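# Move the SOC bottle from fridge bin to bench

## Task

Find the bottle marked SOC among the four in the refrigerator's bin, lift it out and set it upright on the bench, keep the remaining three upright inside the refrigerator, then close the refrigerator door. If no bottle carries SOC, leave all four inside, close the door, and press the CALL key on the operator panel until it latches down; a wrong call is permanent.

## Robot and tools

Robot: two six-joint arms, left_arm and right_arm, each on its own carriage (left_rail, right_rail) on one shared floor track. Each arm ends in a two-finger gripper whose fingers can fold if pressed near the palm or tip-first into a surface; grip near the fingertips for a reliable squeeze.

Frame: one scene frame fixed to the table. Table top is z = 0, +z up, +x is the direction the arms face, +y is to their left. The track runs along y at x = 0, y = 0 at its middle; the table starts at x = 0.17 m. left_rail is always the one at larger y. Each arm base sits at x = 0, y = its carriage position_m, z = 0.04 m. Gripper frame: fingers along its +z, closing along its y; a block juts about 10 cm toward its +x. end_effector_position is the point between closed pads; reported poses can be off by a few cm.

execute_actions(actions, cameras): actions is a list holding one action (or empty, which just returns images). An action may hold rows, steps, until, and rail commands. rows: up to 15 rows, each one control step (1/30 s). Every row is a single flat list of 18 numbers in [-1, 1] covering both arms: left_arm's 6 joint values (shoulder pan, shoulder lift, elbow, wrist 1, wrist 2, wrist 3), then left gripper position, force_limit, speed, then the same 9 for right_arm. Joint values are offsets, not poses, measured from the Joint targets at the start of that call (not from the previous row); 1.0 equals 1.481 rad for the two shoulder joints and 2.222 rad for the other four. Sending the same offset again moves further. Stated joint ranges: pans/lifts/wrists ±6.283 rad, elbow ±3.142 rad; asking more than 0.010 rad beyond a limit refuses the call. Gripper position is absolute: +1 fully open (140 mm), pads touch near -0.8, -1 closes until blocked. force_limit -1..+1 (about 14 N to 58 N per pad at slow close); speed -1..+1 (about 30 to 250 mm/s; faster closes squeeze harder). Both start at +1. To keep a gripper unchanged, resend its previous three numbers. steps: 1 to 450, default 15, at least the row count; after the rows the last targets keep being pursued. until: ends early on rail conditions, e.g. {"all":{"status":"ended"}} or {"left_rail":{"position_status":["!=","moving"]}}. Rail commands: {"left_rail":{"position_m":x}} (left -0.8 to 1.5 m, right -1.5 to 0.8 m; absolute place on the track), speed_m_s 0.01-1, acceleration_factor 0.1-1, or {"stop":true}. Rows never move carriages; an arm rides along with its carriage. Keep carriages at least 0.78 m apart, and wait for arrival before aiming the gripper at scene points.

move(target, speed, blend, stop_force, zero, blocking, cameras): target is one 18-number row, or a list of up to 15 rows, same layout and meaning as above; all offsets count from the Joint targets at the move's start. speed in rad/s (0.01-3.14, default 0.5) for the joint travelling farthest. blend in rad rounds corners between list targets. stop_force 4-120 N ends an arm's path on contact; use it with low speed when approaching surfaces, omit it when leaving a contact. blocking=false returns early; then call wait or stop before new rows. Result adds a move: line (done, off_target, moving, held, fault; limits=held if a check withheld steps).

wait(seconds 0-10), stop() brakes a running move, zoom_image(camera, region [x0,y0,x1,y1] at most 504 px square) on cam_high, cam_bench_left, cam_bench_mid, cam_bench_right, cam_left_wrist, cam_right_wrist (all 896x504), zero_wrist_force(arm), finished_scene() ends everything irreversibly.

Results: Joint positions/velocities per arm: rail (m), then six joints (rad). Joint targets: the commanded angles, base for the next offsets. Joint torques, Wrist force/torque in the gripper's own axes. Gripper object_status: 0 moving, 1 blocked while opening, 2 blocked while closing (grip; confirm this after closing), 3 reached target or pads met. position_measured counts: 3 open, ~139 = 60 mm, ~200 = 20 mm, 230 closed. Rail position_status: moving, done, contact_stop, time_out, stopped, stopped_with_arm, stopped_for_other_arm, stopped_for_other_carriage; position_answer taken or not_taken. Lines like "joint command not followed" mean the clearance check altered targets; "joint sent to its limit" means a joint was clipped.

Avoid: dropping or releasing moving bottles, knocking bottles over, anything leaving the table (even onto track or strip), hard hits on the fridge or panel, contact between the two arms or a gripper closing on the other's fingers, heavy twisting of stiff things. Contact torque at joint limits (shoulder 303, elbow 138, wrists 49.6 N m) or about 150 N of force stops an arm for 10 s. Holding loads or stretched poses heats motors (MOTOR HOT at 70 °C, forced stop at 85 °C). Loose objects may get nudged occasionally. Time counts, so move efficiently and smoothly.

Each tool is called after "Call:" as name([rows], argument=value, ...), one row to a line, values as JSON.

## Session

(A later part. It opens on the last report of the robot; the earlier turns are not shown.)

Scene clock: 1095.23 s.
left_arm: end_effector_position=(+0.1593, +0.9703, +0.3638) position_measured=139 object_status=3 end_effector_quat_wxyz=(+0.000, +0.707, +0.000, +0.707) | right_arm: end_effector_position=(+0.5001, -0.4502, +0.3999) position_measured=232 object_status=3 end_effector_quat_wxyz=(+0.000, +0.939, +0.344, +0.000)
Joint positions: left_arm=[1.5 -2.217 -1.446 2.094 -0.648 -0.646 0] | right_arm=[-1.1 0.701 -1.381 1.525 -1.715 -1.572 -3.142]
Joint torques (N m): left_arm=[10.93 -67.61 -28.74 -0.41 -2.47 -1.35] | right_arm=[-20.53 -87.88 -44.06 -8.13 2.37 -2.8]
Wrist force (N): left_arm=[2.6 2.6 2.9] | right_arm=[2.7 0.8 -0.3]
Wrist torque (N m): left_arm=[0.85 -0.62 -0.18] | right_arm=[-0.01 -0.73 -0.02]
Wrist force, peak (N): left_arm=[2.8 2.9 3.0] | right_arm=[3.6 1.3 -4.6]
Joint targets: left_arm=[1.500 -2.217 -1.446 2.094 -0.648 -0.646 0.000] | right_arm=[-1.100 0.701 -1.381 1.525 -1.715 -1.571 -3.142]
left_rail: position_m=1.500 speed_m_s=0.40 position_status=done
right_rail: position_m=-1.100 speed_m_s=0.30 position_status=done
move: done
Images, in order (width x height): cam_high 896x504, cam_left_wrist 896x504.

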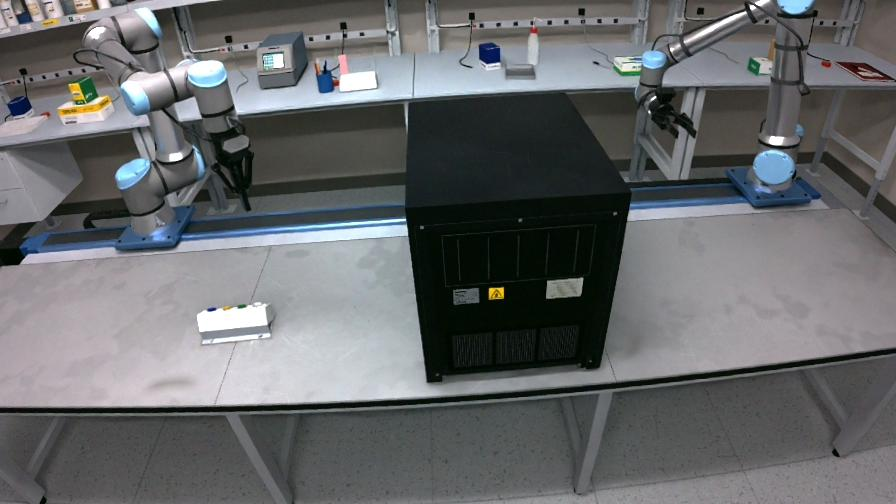

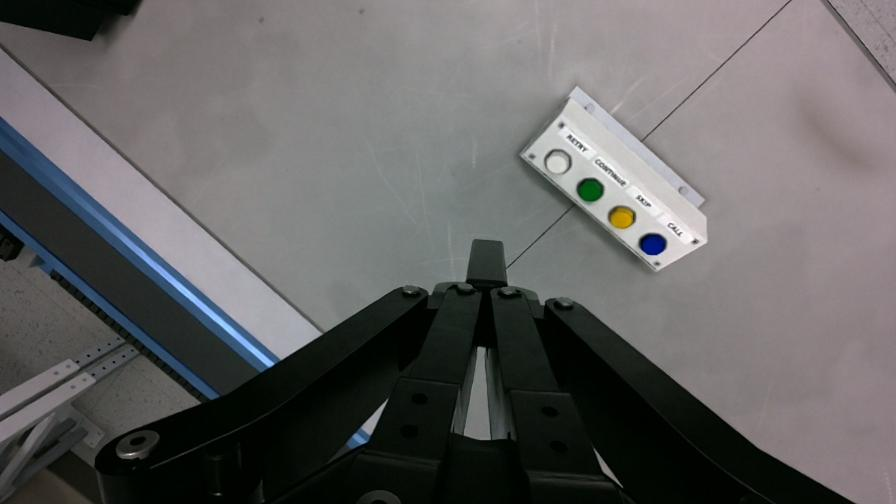

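Call:
move(target=[0,0,0,0,0,0,-0.08,0.6,-1,-0.17704,0.01178,0.15743,-0.16529,0,0,-1,0.0,-0.8], speed=0.3, stop_force=15, cameras=["cam_left_wrist", "cam_bench_right"])

Scene clock: 1108.47 s.
left_arm: end_effector_position=(+0.1593, +0.9703, +0.3638) position_measured=139 object_status=3 end_effector_quat_wxyz=(+0.000, +0.707, +0.000, +0.707) | right_arm: end_effector_position=(+0.6003, -0.6261, +0.2003) position_measured=232 object_status=3 end_effector_quat_wxyz=(+0.000, +0.976, +0.218, +0.000)
Joint positions: left_arm=[1.5 -2.217 -1.446 2.094 -0.648 -0.646 0] | right_arm=[-1.1 0.439 -1.363 1.874 -2.082 -1.571 -3.142]
Joint torques (N m): left_arm=[8.63 -65.36 -29.7 0.22 -2.55 -1.08] | right_arm=[-18.12 -51.58 -37.52 -8.22 -1.66 -3.03]
Wrist force (N): left_arm=[2.6 2.6 2.6] | right_arm=[2.8 1.5 -0.5]
Wrist torque (N m): left_arm=[0.84 -0.63 -0.18] | right_arm=[0.29 -0.66 0.10]
Wrist force, peak (N): left_arm=[2.8 3.1 2.8] | right_arm=[2.7 2.8 1.1]
Joint targets: left_arm=[1.500 -2.217 -1.446 2.094 -0.648 -0.646 0.000] | right_arm=[-1.100 0.439 -1.363 1.874 -2.082 -1.571 -3.142]
left_rail: position_m=1.500 speed_m_s=0.40 position_status=done
right_rail: position_m=-1.100 speed_m_s=0.30 position_status=done
move: done
Images, in order (width x height): cam_bench_right 896x504, cam_left_wrist 896x504.

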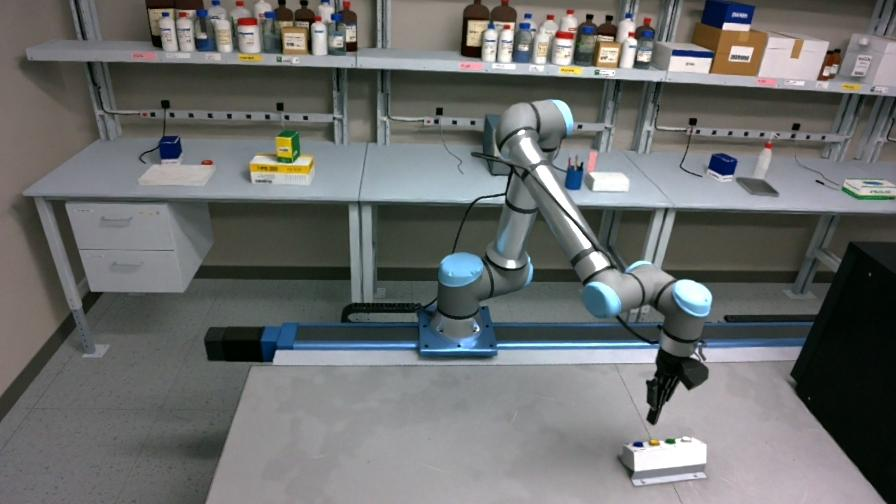

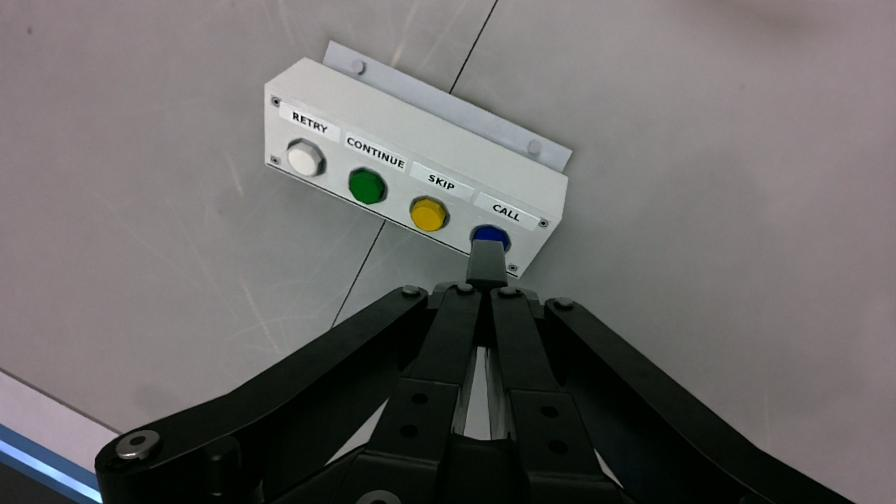

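Call:
zoom_image(camera="cam_left_wrist", region=[240, 20, 620, 300])

Call:
zoom_image(camera="cam_bench_right", region=[600, 340, 740, 500])

Scaled by 1.326 from the camera's 896x504 image, which has a finer 1280x720 frame.

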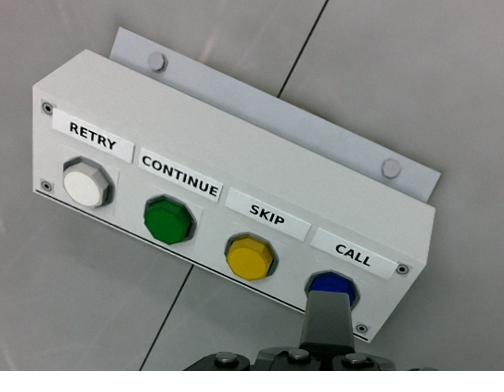

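Scaled by 3.150 from the camera's 896x504 image, which has a finer 1280x720 frame.

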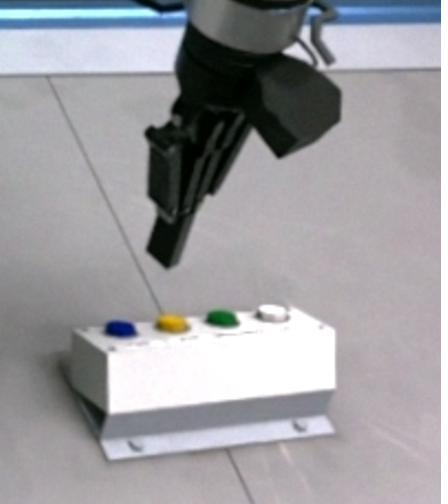

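Call:
move(target=[0,0,0,0,0,0,-0.08,0.6,-1,-0.00346,0.04286,0.03844,-0.06701,0,0,-1,0.0,-0.8], speed=0.1, stop_force=10, cameras=["cam_left_wrist", "cam_bench_right"])

Scene clock: 1123.10 s.
left_arm: end_effector_position=(+0.1593, +0.9703, +0.3638) position_measured=139 object_status=3 end_effector_quat_wxyz=(+0.000, +0.707, +0.000, +0.707) | right_arm: end_effector_position=(+0.5944, -0.6331, +0.1202) position_measured=232 object_status=3 end_effector_quat_wxyz=(+0.000, +0.977, +0.215, +0.000)
Joint positions: left_arm=[1.5 -2.217 -1.446 2.094 -0.648 -0.646 0] | right_arm=[-1.1 0.434 -1.3 1.96 -2.231 -1.571 -3.142]
Joint torques (N m): left_arm=[5.35 -65.6 -29.47 -0.29 -2.06 -0.61] | right_arm=[-18.35 -52.82 -33.87 -8.5 -2.41 -3.23]
Wrist force (N): left_arm=[2.5 2.6 2.6] | right_arm=[2.7 1.9 -0.6]
Wrist torque (N m): left_arm=[0.83 -0.61 -0.19] | right_arm=[0.43 -0.68 0.01]
Wrist force, peak (N): left_arm=[2.7 3.0 3.1] | right_arm=[3.0 1.8 -0.7]
Joint targets: left_arm=[1.500 -2.217 -1.446 2.094 -0.648 -0.646 0.000] | right_arm=[-1.100 0.434 -1.300 1.960 -2.231 -1.571 -3.142]
left_rail: position_m=1.500 speed_m_s=0.40 position_status=done
right_rail: position_m=-1.100 speed_m_s=0.30 position_status=done
move: done
Images, in order (width x height): cam_bench_right 896x504, cam_left_wrist 896x504.

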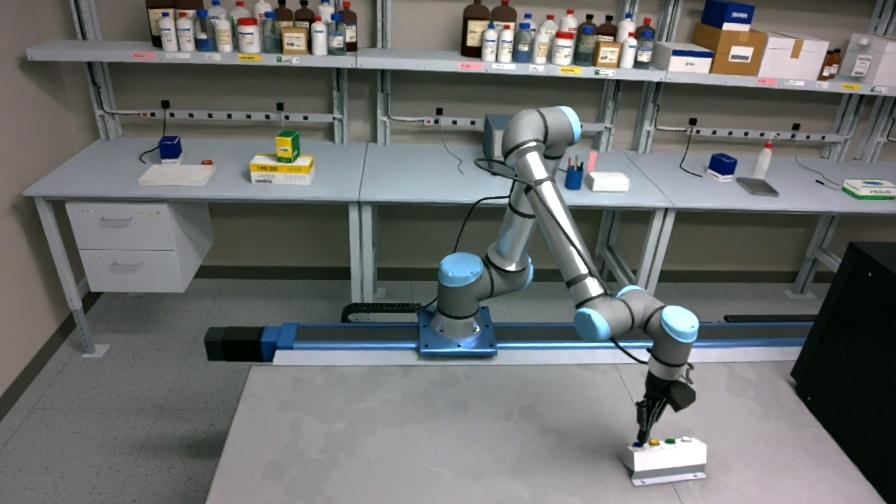

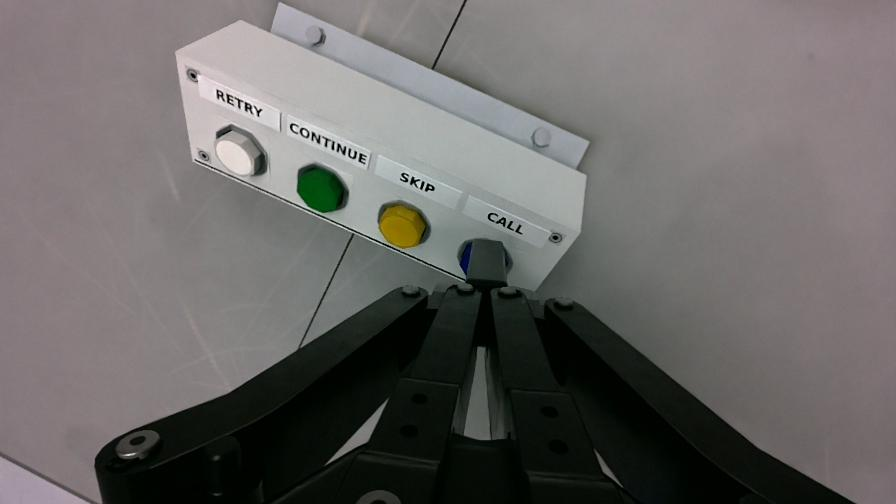

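Call:
move(target=[0,0,0,0,0,0,-0.08,0.6,-1,0,0.0228,0.00941,-0.0246,0,0,-1,0.0,-0.8], speed=0.025, stop_force=5, cameras=["cam_left_wrist", "cam_bench_right"])

Scene clock: 1130.47 s.
left_arm: end_effector_position=(+0.1593, +0.9703, +0.3638) position_measured=139 object_status=3 end_effector_quat_wxyz=(+0.000, +0.707, +0.000, +0.707) | right_arm: end_effector_position=(+0.5946, -0.6330, +0.1080) position_measured=232 object_status=3 end_effector_quat_wxyz=(+0.000, +0.977, +0.215, +0.000)
Joint positions: left_arm=[1.5 -2.217 -1.446 2.094 -0.648 -0.646 0] | right_arm=[-1.1 0.434 -1.286 1.968 -2.253 -1.571 -3.142]
Joint torques (N m): left_arm=[5.99 -64.61 -29.21 -0.03 -2.72 -0.37] | right_arm=[-7.06 -82.3 -46.3 -1.72 -0.91 -3.27]
Wrist force (N): left_arm=[2.4 2.9 2.8] | right_arm=[2.6 0.4 -4.8]
Wrist torque (N m): left_arm=[0.91 -0.57 -0.18] | right_arm=[0.33 -0.74 0.05]
Wrist force, peak (N): left_arm=[2.8 2.9 3.1] | right_arm=[5.0 1.4 -6.5]
Joint targets: left_arm=[1.500 -2.217 -1.446 2.094 -0.648 -0.646 0.000] | right_arm=[-1.100 0.434 -1.286 1.968 -2.253 -1.571 -3.142]
left_rail: position_m=1.500 speed_m_s=0.40 position_status=done
right_rail: position_m=-1.100 speed_m_s=0.30 position_status=done
move: contact (right_arm); right_arm: the wrist 1 is farthest, 0.032 rad from its target
Images, in order (width x height): cam_bench_right 896x504, cam_left_wrist 896x504.

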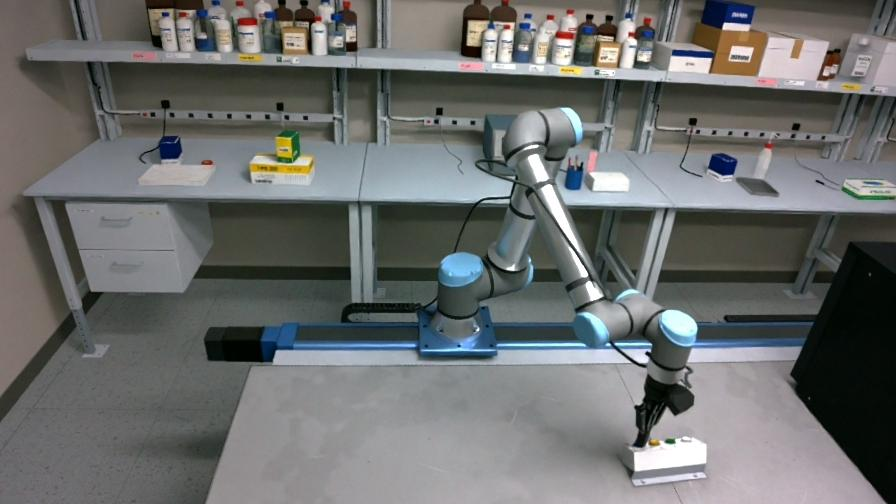

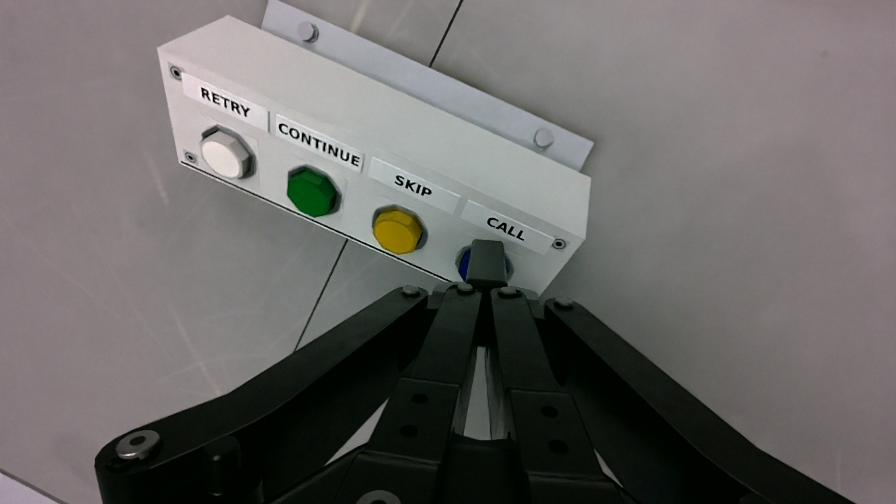

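Call:
move(target=[0,0,0,0,0,0,-0.08,0.6,-1,0,0.00608,0.00251,-0.00656,0,0,-1,0.0,-0.8], speed=0.015, stop_force=25, cameras=["cam_left_wrist"])

Scene clock: 1134.07 s.
left_arm: end_effector_position=(+0.1593, +0.9703, +0.3638) position_measured=139 object_status=3 end_effector_quat_wxyz=(+0.000, +0.707, +0.000, +0.707) | right_arm: end_effector_position=(+0.5946, -0.6330, +0.1043) position_measured=232 object_status=3 end_effector_quat_wxyz=(+0.000, +0.977, +0.215, +0.000)
Joint positions: left_arm=[1.5 -2.217 -1.446 2.094 -0.648 -0.646 0] | right_arm=[-1.1 0.434 -1.282 1.971 -2.261 -1.571 -3.142]
Joint torques (N m): left_arm=[6.42 -66.62 -27.63 0.07 -2.51 -0.43] | right_arm=[8.74 -62.18 -33.45 0.4 3.05 -3.32]
Wrist force (N): left_arm=[2.6 2.9 2.5] | right_arm=[-1.6 4.2 -31.5]
Wrist torque (N m): left_arm=[0.91 -0.63 -0.19] | right_arm=[0.06 -0.65 0.11]
Wrist force, peak (N): left_arm=[2.6 3.1 3.0] | right_arm=[-4.9 5.5 -39.1]
Joint targets: left_arm=[1.500 -2.217 -1.446 2.094 -0.648 -0.646 0.000] | right_arm=[-1.100 0.434 -1.282 1.971 -2.261 -1.571 -3.142]
left_rail: position_m=1.500 speed_m_s=0.40 position_status=done
right_rail: position_m=-1.100 speed_m_s=0.30 position_status=done
move: contact (right_arm)
Images, in order (width x height): cam_left_wrist 896x504.

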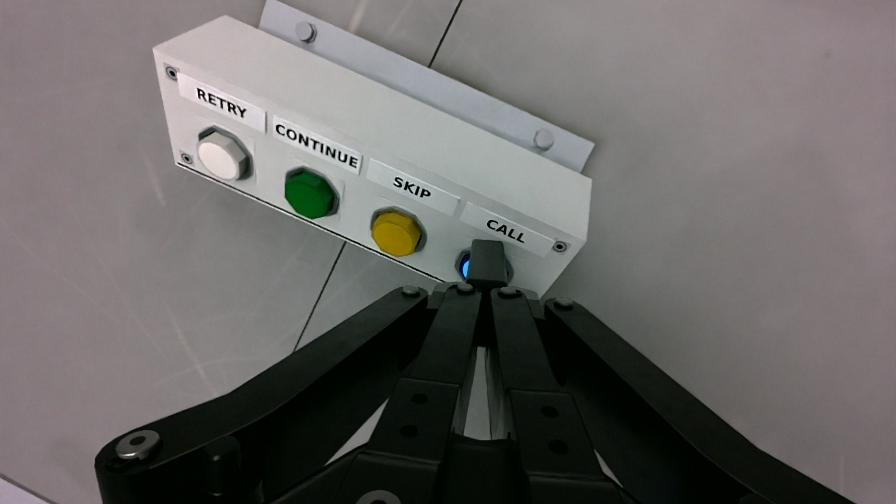

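Call:
move(target=[0,0,0,0,0,0,-0.08,0.6,-1,-0.00346,-0.0456,-0.01882,0.0492,0,0,-1,0.0,-0.8], speed=0.08, cameras=["cam_left_wrist", "cam_bench_right", "cam_high"])

Scene clock: 1137.00 s.
left_arm: end_effector_position=(+0.1593, +0.9703, +0.3638) position_measured=139 object_status=3 end_effector_quat_wxyz=(+0.000, +0.707, +0.000, +0.707) | right_arm: end_effector_position=(+0.5943, -0.6373, +0.1648) position_measured=232 object_status=3 end_effector_quat_wxyz=(+0.000, +0.977, +0.213, +0.001)
Joint positions: left_arm=[1.5 -2.217 -1.446 2.094 -0.648 -0.646 0] | right_arm=[-1.1 0.428 -1.349 1.929 -2.152 -1.571 -3.142]
Joint torques (N m): left_arm=[6.54 -68.12 -29.09 -0.6 -2.43 -0.38] | right_arm=[-17.26 -81.09 -51.59 -1.73 -3.18 -3.11]
Wrist force (N): left_arm=[2.8 3.0 2.6] | right_arm=[2.3 1.4 -0.6]
Wrist torque (N m): left_arm=[0.94 -0.67 -0.18] | right_arm=[0.26 -0.55 0.03]
Wrist force, peak (N): left_arm=[2.7 3.1 2.9] | right_arm=[-1.8 4.3 -31.9]
Joint targets: left_arm=[1.500 -2.217 -1.446 2.094 -0.648 -0.646 0.000] | right_arm=[-1.100 0.428 -1.350 1.929 -2.151 -1.571 -3.142]
left_rail: position_m=1.500 speed_m_s=0.40 position_status=done
right_rail: position_m=-1.100 speed_m_s=0.30 position_status=done
move: done
Images, in order (width x height): cam_high 896x504, cam_bench_right 896x504, cam_left_wrist 896x504.

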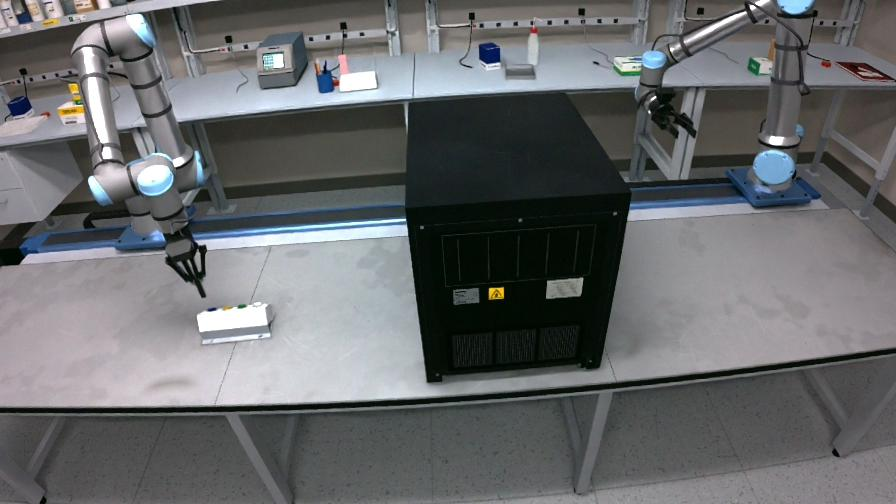

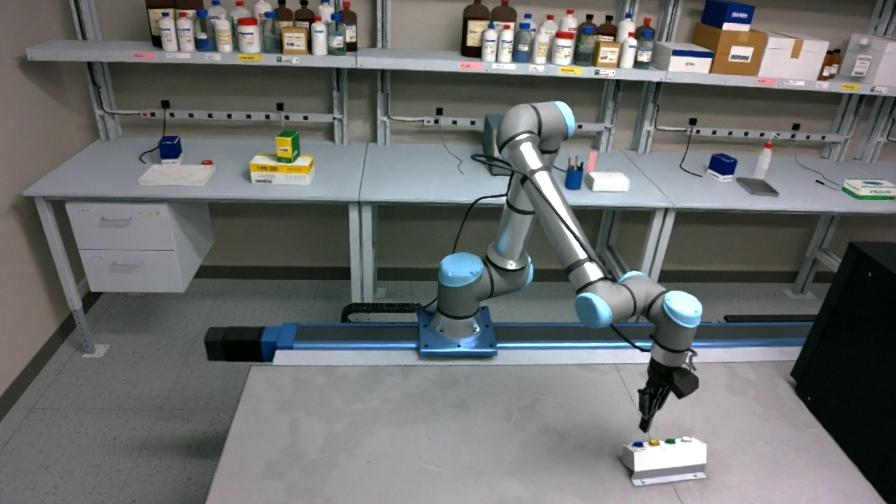

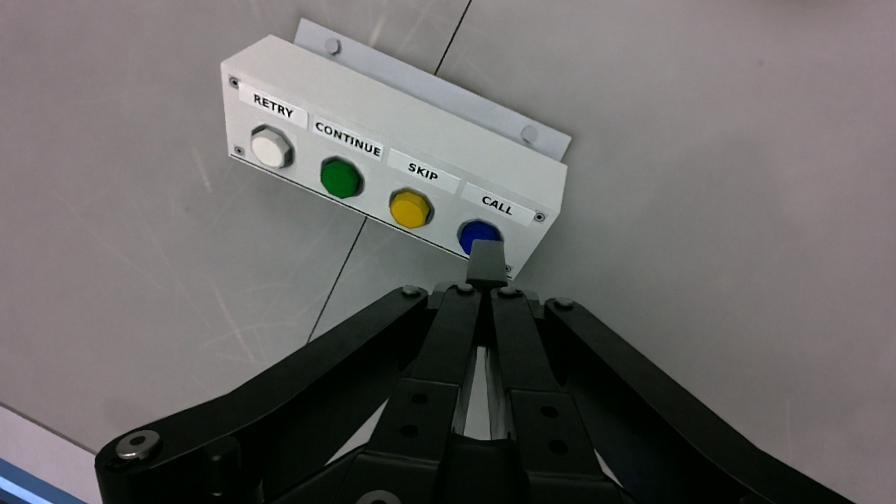

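Call:
zoom_image(camera="cam_left_wrist", region=[380, 160, 580, 290])

Call:
zoom_image(camera="cam_bench_right", region=[610, 420, 720, 490])

Scaled by 2.520 from the camera's 896x504 image, which has a finer 1280x720 frame.

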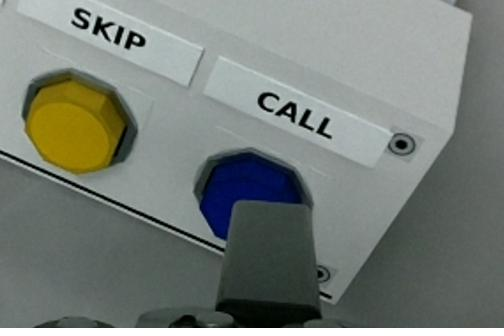

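Scaled by 4.582 from the camera's 896x504 image, which has a finer 1280x720 frame.

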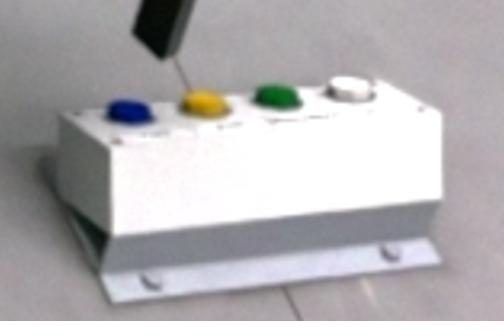

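Call:
move(target=[0,0,0,0,0,0,-0.08,0.6,-1,0.00346,0.03952,0.01631,-0.04264,0,0,-1,0.0,-0.8], speed=0.08, stop_force=8)

Call:
move(target=[0,0,0,0,0,0,-0.08,0.6,-1,0,0.0128,0.0053,-0.0138,0,0,-1,0.0,-0.8], speed=0.012, stop_force=40, cameras=["cam_left_wrist"])

Scene clock: 1143.90 s.
left_arm: end_effector_position=(+0.1593, +0.9703, +0.3638) position_measured=139 object_status=3 end_effector_quat_wxyz=(+0.000, +0.707, +0.000, +0.707) | right_arm: end_effector_position=(+0.5946, -0.6330, +0.1123) position_measured=232 object_status=3 end_effector_quat_wxyz=(+0.000, +0.977, +0.215, +0.000)
Joint positions: left_arm=[1.5 -2.217 -1.446 2.094 -0.648 -0.646 0] | right_arm=[-1.1 0.434 -1.291 1.965 -2.246 -1.571 -3.142]
Joint torques (N m): left_arm=[7.29 -67.18 -28.01 -0.08 -2.63 -0.09] | right_arm=[16.39 -54.72 -33.62 -8.16 -2.88 -3.26]
Wrist force (N): left_arm=[2.3 2.6 2.8] | right_arm=[2.2 1.8 -0.6]
Wrist torque (N m): left_arm=[0.84 -0.56 -0.18] | right_arm=[0.38 -0.60 0.03]
Wrist force, peak (N): left_arm=[2.6 3.3 2.8] | right_arm=[2.8 2.0 -0.9]
Joint targets: left_arm=[1.500 -2.217 -1.446 2.094 -0.648 -0.646 0.000] | right_arm=[-1.100 0.434 -1.291 1.965 -2.246 -1.571 -3.142]
left_rail: position_m=1.500 speed_m_s=0.40 position_status=done
right_rail: position_m=-1.100 speed_m_s=0.30 position_status=done
move: done

Scene clock: 1146.57 s.
left_arm: end_effector_position=(+0.1593, +0.9703, +0.3638) position_measured=139 object_status=3 end_effector_quat_wxyz=(+0.000, +0.707, +0.000, +0.707) | right_arm: end_effector_position=(+0.5947, -0.6330, +0.1041) position_measured=232 object_status=3 end_effector_quat_wxyz=(+0.000, +0.977, +0.215, +0.001)
Joint positions: left_arm=[1.5 -2.217 -1.446 2.094 -0.648 -0.646 0] | right_arm=[-1.1 0.434 -1.282 1.971 -2.261 -1.571 -3.142]
Joint torques (N m): left_arm=[8.78 -67.49 -28.7 0.03 -2.84 -0.06] | right_arm=[16.22 -54.07 -31.29 -0.16 -1.44 -3.54]
Wrist force (N): left_arm=[2.3 2.9 3.0] | right_arm=[-6.9 4.9 -41.9]
Wrist torque (N m): left_arm=[0.92 -0.56 -0.19] | right_arm=[0.05 -0.62 0.14]
Wrist force, peak (N): left_arm=[2.8 2.8 3.0] | right_arm=[-9.8 5.6 -47.9]
Joint targets: left_arm=[1.500 -2.217 -1.446 2.094 -0.648 -0.646 0.000] | right_arm=[-1.100 0.434 -1.282 1.971 -2.261 -1.571 -3.142]
left_rail: position_m=1.500 speed_m_s=0.40 position_status=done
right_rail: position_m=-1.100 speed_m_s=0.30 position_status=done
move: contact (right_arm); right_arm: the wrist 1 is farthest, 0.016 rad from its target
Images, in order (width x height): cam_left_wrist 896x504.

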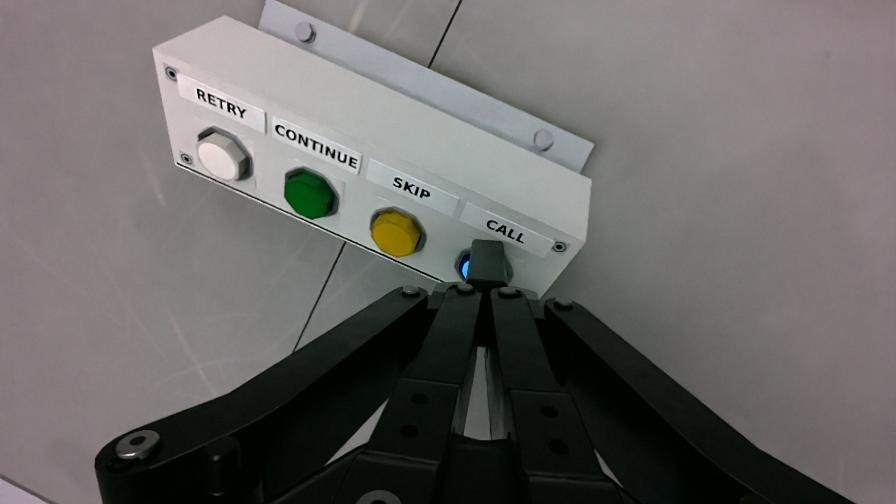

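Call:
move(target=[0,0,0,0,0,0,-0.08,0.6,-1,0,-0.0152,-0.00627,0.0164,0,0,-1,0.0,-0.8], speed=0.04, cameras=["cam_left_wrist"])

Scene clock: 1149.73 s.
left_arm: end_effector_position=(+0.1593, +0.9703, +0.3638) position_measured=139 object_status=3 end_effector_quat_wxyz=(+0.000, +0.707, +0.000, +0.707) | right_arm: end_effector_position=(+0.5944, -0.6331, +0.1239) position_measured=232 object_status=3 end_effector_quat_wxyz=(+0.000, +0.977, +0.215, +0.001)
Joint positions: left_arm=[1.5 -2.217 -1.446 2.094 -0.648 -0.646 0] | right_arm=[-1.1 0.434 -1.304 1.957 -2.225 -1.571 -3.142]
Joint torques (N m): left_arm=[9 -69.62 -29.49 0.38 -2.45 -0.23] | right_arm=[11.46 -85.2 -49.58 -2.46 -1.4 -3.24]
Wrist force (N): left_arm=[2.6 2.4 2.9] | right_arm=[2.2 2.6 -1.3]
Wrist torque (N m): left_arm=[0.81 -0.61 -0.19] | right_arm=[0.58 -0.56 0.00]
Wrist force, peak (N): left_arm=[2.6 2.9 3.1] | right_arm=[-6.8 5.1 -42.2]
Joint targets: left_arm=[1.500 -2.217 -1.446 2.094 -0.648 -0.646 0.000] | right_arm=[-1.100 0.434 -1.304 1.957 -2.225 -1.571 -3.142]
left_rail: position_m=1.500 speed_m_s=0.40 position_status=done
right_rail: position_m=-1.100 speed_m_s=0.30 position_status=done
move: done
Images, in order (width x height): cam_left_wrist 896x504.

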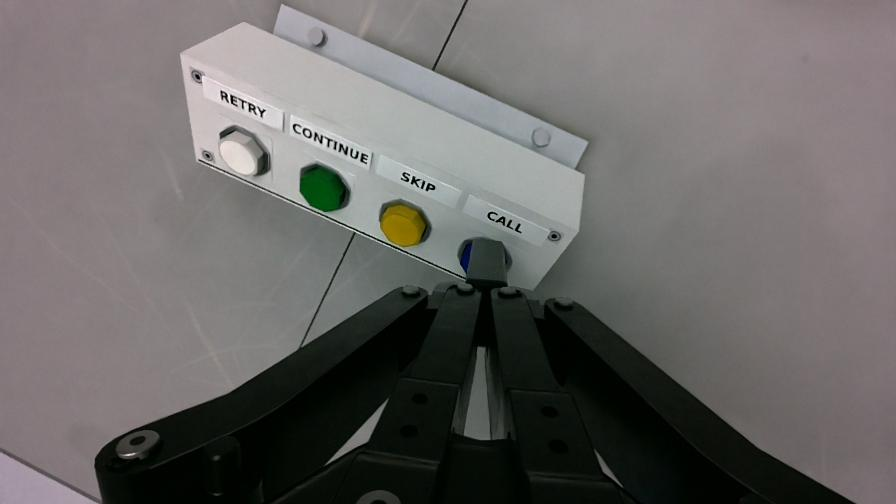

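Call:
move(target=[0,0,0,0,0,0,-0.08,0.6,-1,0.12604,-0.09168,0.15473,-0.30476,-0.141,0.2453,-1,0.0,-0.8], speed=0.3, cameras=["cam_left_wrist", "cam_bench_right"])

Scene clock: 1178.03 s.
left_arm: end_effector_position=(+0.1593, +0.9703, +0.3638) position_measured=139 object_status=3 end_effector_quat_wxyz=(+0.000, +0.707, +0.000, +0.707) | right_arm: end_effector_position=(+0.5344, -0.6334, +0.1602) position_measured=232 object_status=3 end_effector_quat_wxyz=(+0.000, +0.961, +0.000, +0.276)
Joint positions: left_arm=[1.5 -2.217 -1.446 2.094 -0.648 -0.646 0] | right_arm=[-1.1 0.62 -1.44 2.301 -2.901 -1.884 -2.597]
Joint torques (N m): left_arm=[6.11 -65.83 -29.33 0.04 -2.23 0.22] | right_arm=[16.57 -65.85 -28.46 -9.05 -4.01 2.57]
Wrist force (N): left_arm=[2.7 3.0 2.9] | right_arm=[1.8 3.0 -1.2]
Wrist torque (N m): left_arm=[0.94 -0.65 -0.18] | right_arm=[0.76 -0.35 -0.12]
Wrist force, peak (N): left_arm=[3.0 3.0 2.7] | right_arm=[2.6 3.1 -1.4]
Joint targets: left_arm=[1.500 -2.217 -1.446 2.094 -0.648 -0.646 0.000] | right_arm=[-1.100 0.620 -1.440 2.301 -2.902 -1.885 -2.597]
left_rail: position_m=1.500 speed_m_s=0.40 position_status=done
right_rail: position_m=-1.100 speed_m_s=0.30 position_status=done
move: done
Images, in order (width x height): cam_bench_right 896x504, cam_left_wrist 896x504.

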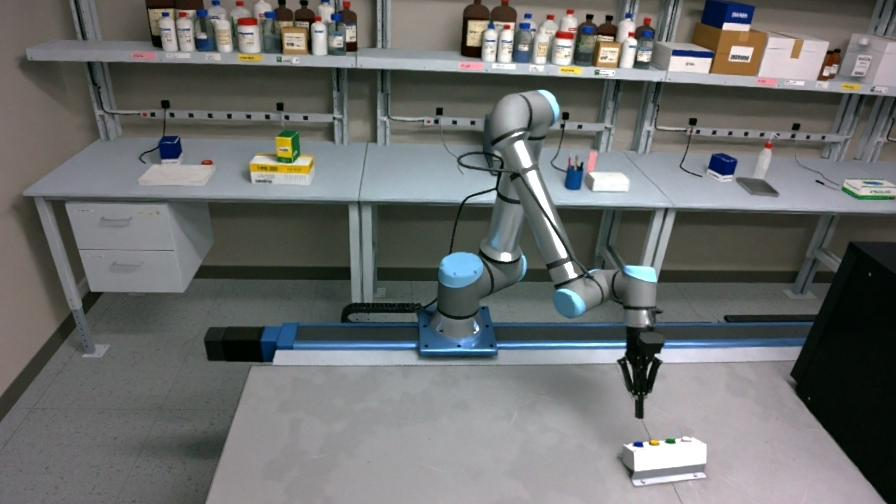

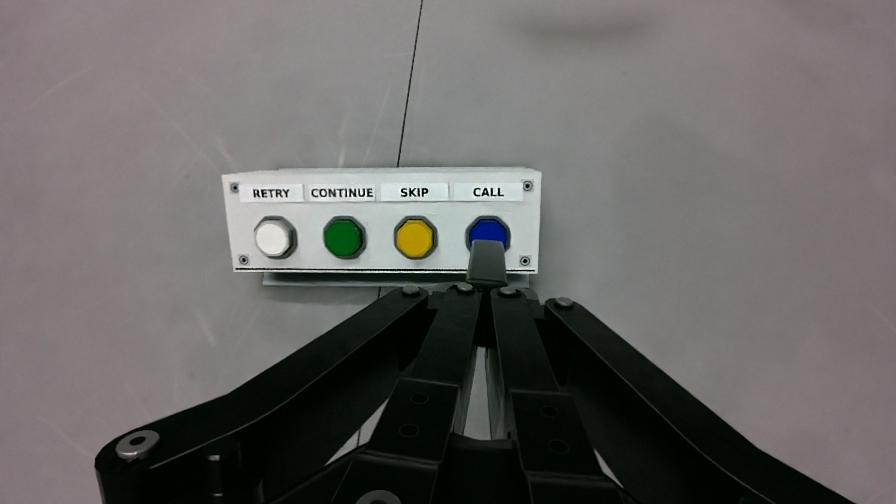

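Call:
move(target=[0,0,0,0,0,0,-0.08,0.6,-1,-0.01662,0.06692,-0.00103,-0.04676,0.00505,-0.01035,-1,0.0,-0.8], speed=0.08, stop_force=8, cameras=["cam_left_wrist"])

Call:
zoom_image(camera="cam_left_wrist", region=[380, 160, 600, 300])

Scene clock: 1190.90 s.
left_arm: end_effector_position=(+0.1593, +0.9703, +0.3638) position_measured=139 object_status=3 end_effector_quat_wxyz=(+0.000, +0.707, +0.000, +0.707) | right_arm: end_effector_position=(+0.5588, -0.6335, +0.1162) position_measured=232 object_status=3 end_effector_quat_wxyz=(+0.000, +0.961, +0.000, +0.276)
Joint positions: left_arm=[1.5 -2.217 -1.446 2.094 -0.648 -0.646 0] | right_arm=[-1.1 0.596 -1.341 2.299 -3.006 -1.873 -2.62]
Joint torques (N m): left_arm=[9.55 -68.66 -29.28 0.89 -2.69 0.29] | right_arm=[-18.4 -39.53 -40.49 -9.15 1.92 -3.91]
Wrist force (N): left_arm=[2.6 2.8 2.8] | right_arm=[2.2 2.4 -1.0]
Wrist torque (N m): left_arm=[0.90 -0.63 -0.18] | right_arm=[0.67 -0.45 -0.04]
Wrist force, peak (N): left_arm=[2.9 3.1 2.9] | right_arm=[2.4 3.3 -1.5]
Joint targets: left_arm=[1.500 -2.217 -1.446 2.094 -0.648 -0.646 0.000] | right_arm=[-1.100 0.596 -1.341 2.299 -3.006 -1.873 -2.620]
left_rail: position_m=1.500 speed_m_s=0.40 position_status=done
right_rail: position_m=-1.100 speed_m_s=0.30 position_status=done
move: done
Images, in order (width x height): cam_left_wrist 896x504.

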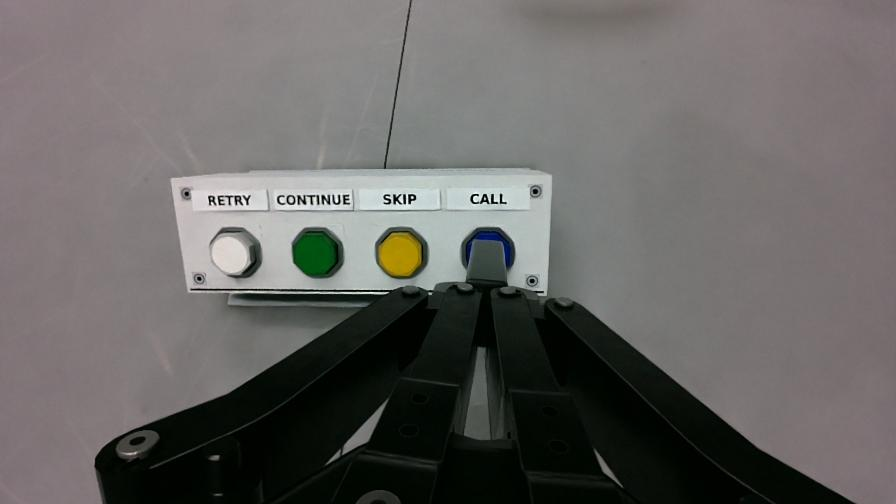

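Scaled by 2.291 from the camera's 896x504 image, which has a finer 1280x720 frame.

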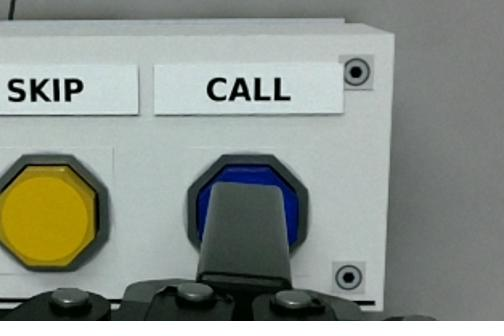

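Call:
move([
  [0,0,0,0,0,0,-0.08,0.6,-1,-0.0104,0.0419,-0.00428,-0.02549,0.00321,-0.00644,-1,0.0,-0.8],
  [0,0,0,0,0,0,-0.08,0.6,-1,-0.01512,0.06082,-0.00622,-0.037,0.00466,-0.00935,-1,0.0,-0.8],
], speed=[0.05, 0.015], blend=0.005, stop_force=5, cameras=["cam_left_wrist"])

Scene clock: 1200.33 s.
left_arm: end_effector_position=(+0.1593, +0.9703, +0.3638) position_measured=139 object_status=3 end_effector_quat_wxyz=(+0.000, +0.707, +0.000, +0.707) | right_arm: end_effector_position=(+0.5706, -0.6331, +0.0980) position_measured=232 object_status=3 end_effector_quat_wxyz=(+0.000, +0.961, +0.000, +0.276)
Joint positions: left_arm=[1.5 -2.217 -1.446 2.094 -0.648 -0.646 0] | right_arm=[-1.1 0.585 -1.297 2.292 -3.046 -1.868 -2.63]
Joint torques (N m): left_arm=[5.4 -67.3 -29.05 0.85 -2.47 0.67] | right_arm=[16.57 -70.5 -22.34 -2.27 -4 2.69]
Wrist force (N): left_arm=[2.1 3.1 2.8] | right_arm=[2.7 1.3 -5.0]
Wrist torque (N m): left_arm=[0.97 -0.52 -0.18] | right_arm=[0.48 -0.54 -0.06]
Wrist force, peak (N): left_arm=[2.7 2.7 3.4] | right_arm=[0.5 2.4 -6.6]
Joint targets: left_arm=[1.500 -2.217 -1.446 2.094 -0.648 -0.646 0.000] | right_arm=[-1.100 0.585 -1.297 2.292 -3.046 -1.868 -2.630]
left_rail: position_m=1.500 speed_m_s=0.40 position_status=done
right_rail: position_m=-1.100 speed_m_s=0.30 position_status=done
move: contact (right_arm); path passed 0 of 2 targets; right_arm: the shoulder lift is farthest, 0.047 rad from its target
Images, in order (width x height): cam_left_wrist 896x504.

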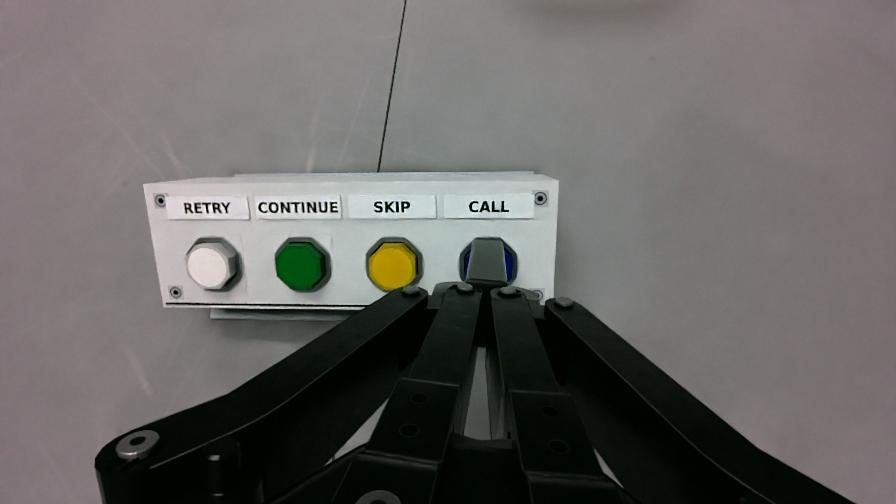

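Call:
move(target=[0,0,0,0,0,0,-0.08,0.6,-1,-0.0027,0.01081,-0.0011,-0.00658,0.00083,-0.00166,-1,0.0,-0.8], speed=0.012, stop_force=30, cameras=["cam_left_wrist"])

Scene clock: 1208.97 s.
left_arm: end_effector_position=(+0.1593, +0.9703, +0.3638) position_measured=139 object_status=3 end_effector_quat_wxyz=(+0.000, +0.707, +0.000, +0.707) | right_arm: end_effector_position=(+0.5734, -0.6331, +0.0936) position_measured=232 object_status=3 end_effector_quat_wxyz=(+0.000, +0.961, +0.000, +0.276)
Joint positions: left_arm=[1.5 -2.217 -1.446 2.094 -0.648 -0.646 0] | right_arm=[-1.1 0.582 -1.287 2.29 -3.055 -1.867 -2.632]
Joint torques (N m): left_arm=[6.25 -68.73 -28.37 0.96 -2.77 1.32] | right_arm=[-0.89 -58.15 -28.34 -2.77 -2.48 1.71]
Wrist force (N): left_arm=[2.7 2.6 2.6] | right_arm=[-7.7 4.7 -37.5]
Wrist torque (N m): left_arm=[0.84 -0.64 -0.18] | right_arm=[0.44 -1.30 -0.03]
Wrist force, peak (N): left_arm=[2.7 3.0 3.2] | right_arm=[-7.9 6.6 -46.9]
Joint targets: left_arm=[1.500 -2.217 -1.446 2.094 -0.648 -0.646 0.000] | right_arm=[-1.100 0.582 -1.287 2.290 -3.055 -1.867 -2.632]
left_rail: position_m=1.500 speed_m_s=0.40 position_status=done
right_rail: position_m=-1.100 speed_m_s=0.30 position_status=done
move: contact (right_arm)
Images, in order (width x height): cam_left_wrist 896x504.

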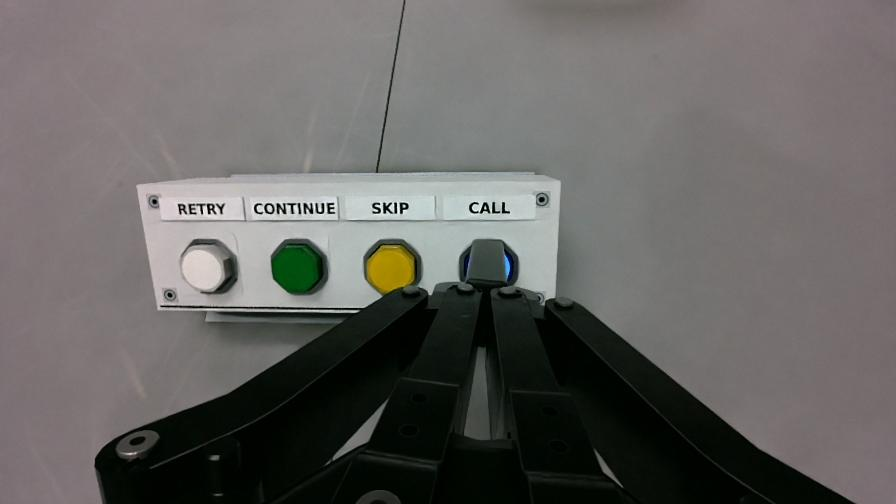

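Call:
move(target=[0,0,0,0,0,0,-0.08,0.6,-1,0.00672,-0.02703,0.00276,0.01644,-0.00207,0.00416,-1,0.0,-0.8], speed=0.03, cameras=["cam_left_wrist"])

Scene clock: 1211.70 s.
left_arm: end_effector_position=(+0.1593, +0.9703, +0.3638) position_measured=139 object_status=3 end_effector_quat_wxyz=(+0.000, +0.707, +0.000, +0.707) | right_arm: end_effector_position=(+0.5627, -0.6333, +0.1102) position_measured=232 object_status=3 end_effector_quat_wxyz=(+0.000, +0.961, +0.000, +0.276)
Joint positions: left_arm=[1.5 -2.217 -1.446 2.094 -0.648 -0.646 0] | right_arm=[-1.1 0.592 -1.327 2.296 -3.019 -1.872 -2.623]
Joint torques (N m): left_arm=[7.78 -66.75 -28.96 1.05 -2.34 1.1] | right_arm=[16.43 -71.68 -24.21 -3.17 -4.11 2.97]
Wrist force (N): left_arm=[2.4 2.8 2.8] | right_arm=[1.8 2.2 -1.1]
Wrist torque (N m): left_arm=[0.88 -0.57 -0.18] | right_arm=[0.60 -0.36 -0.20]
Wrist force, peak (N): left_arm=[3.0 2.8 2.9] | right_arm=[-7.9 4.8 -37.6]
Joint targets: left_arm=[1.500 -2.217 -1.446 2.094 -0.648 -0.646 0.000] | right_arm=[-1.100 0.592 -1.327 2.297 -3.019 -1.872 -2.623]
left_rail: position_m=1.500 speed_m_s=0.40 position_status=done
right_rail: position_m=-1.100 speed_m_s=0.30 position_status=done
move: done
Images, in order (width x height): cam_left_wrist 896x504.

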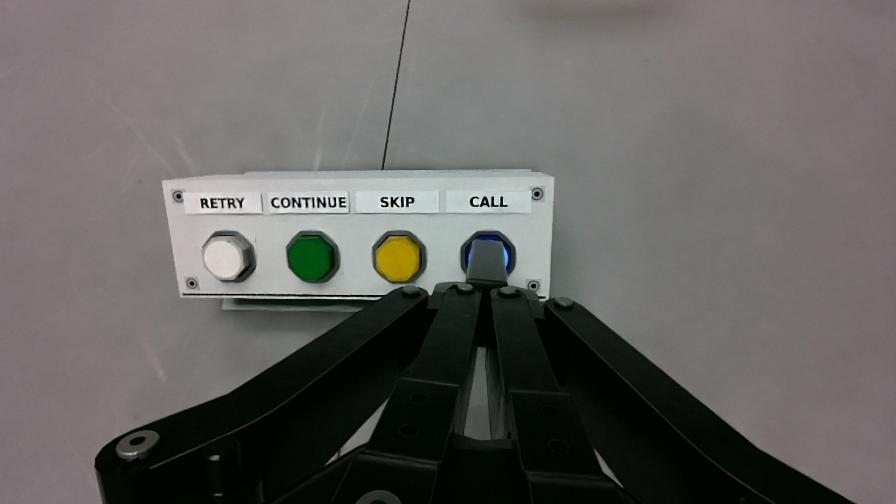

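Call:
zoom_image(camera="cam_left_wrist", region=[360, 170, 580, 310])

Scaled by 2.291 from the camera's 896x504 image, which has a finer 1280x720 frame.

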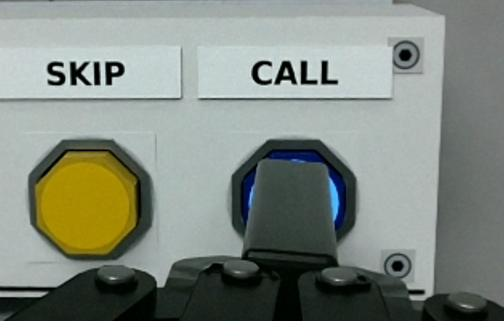

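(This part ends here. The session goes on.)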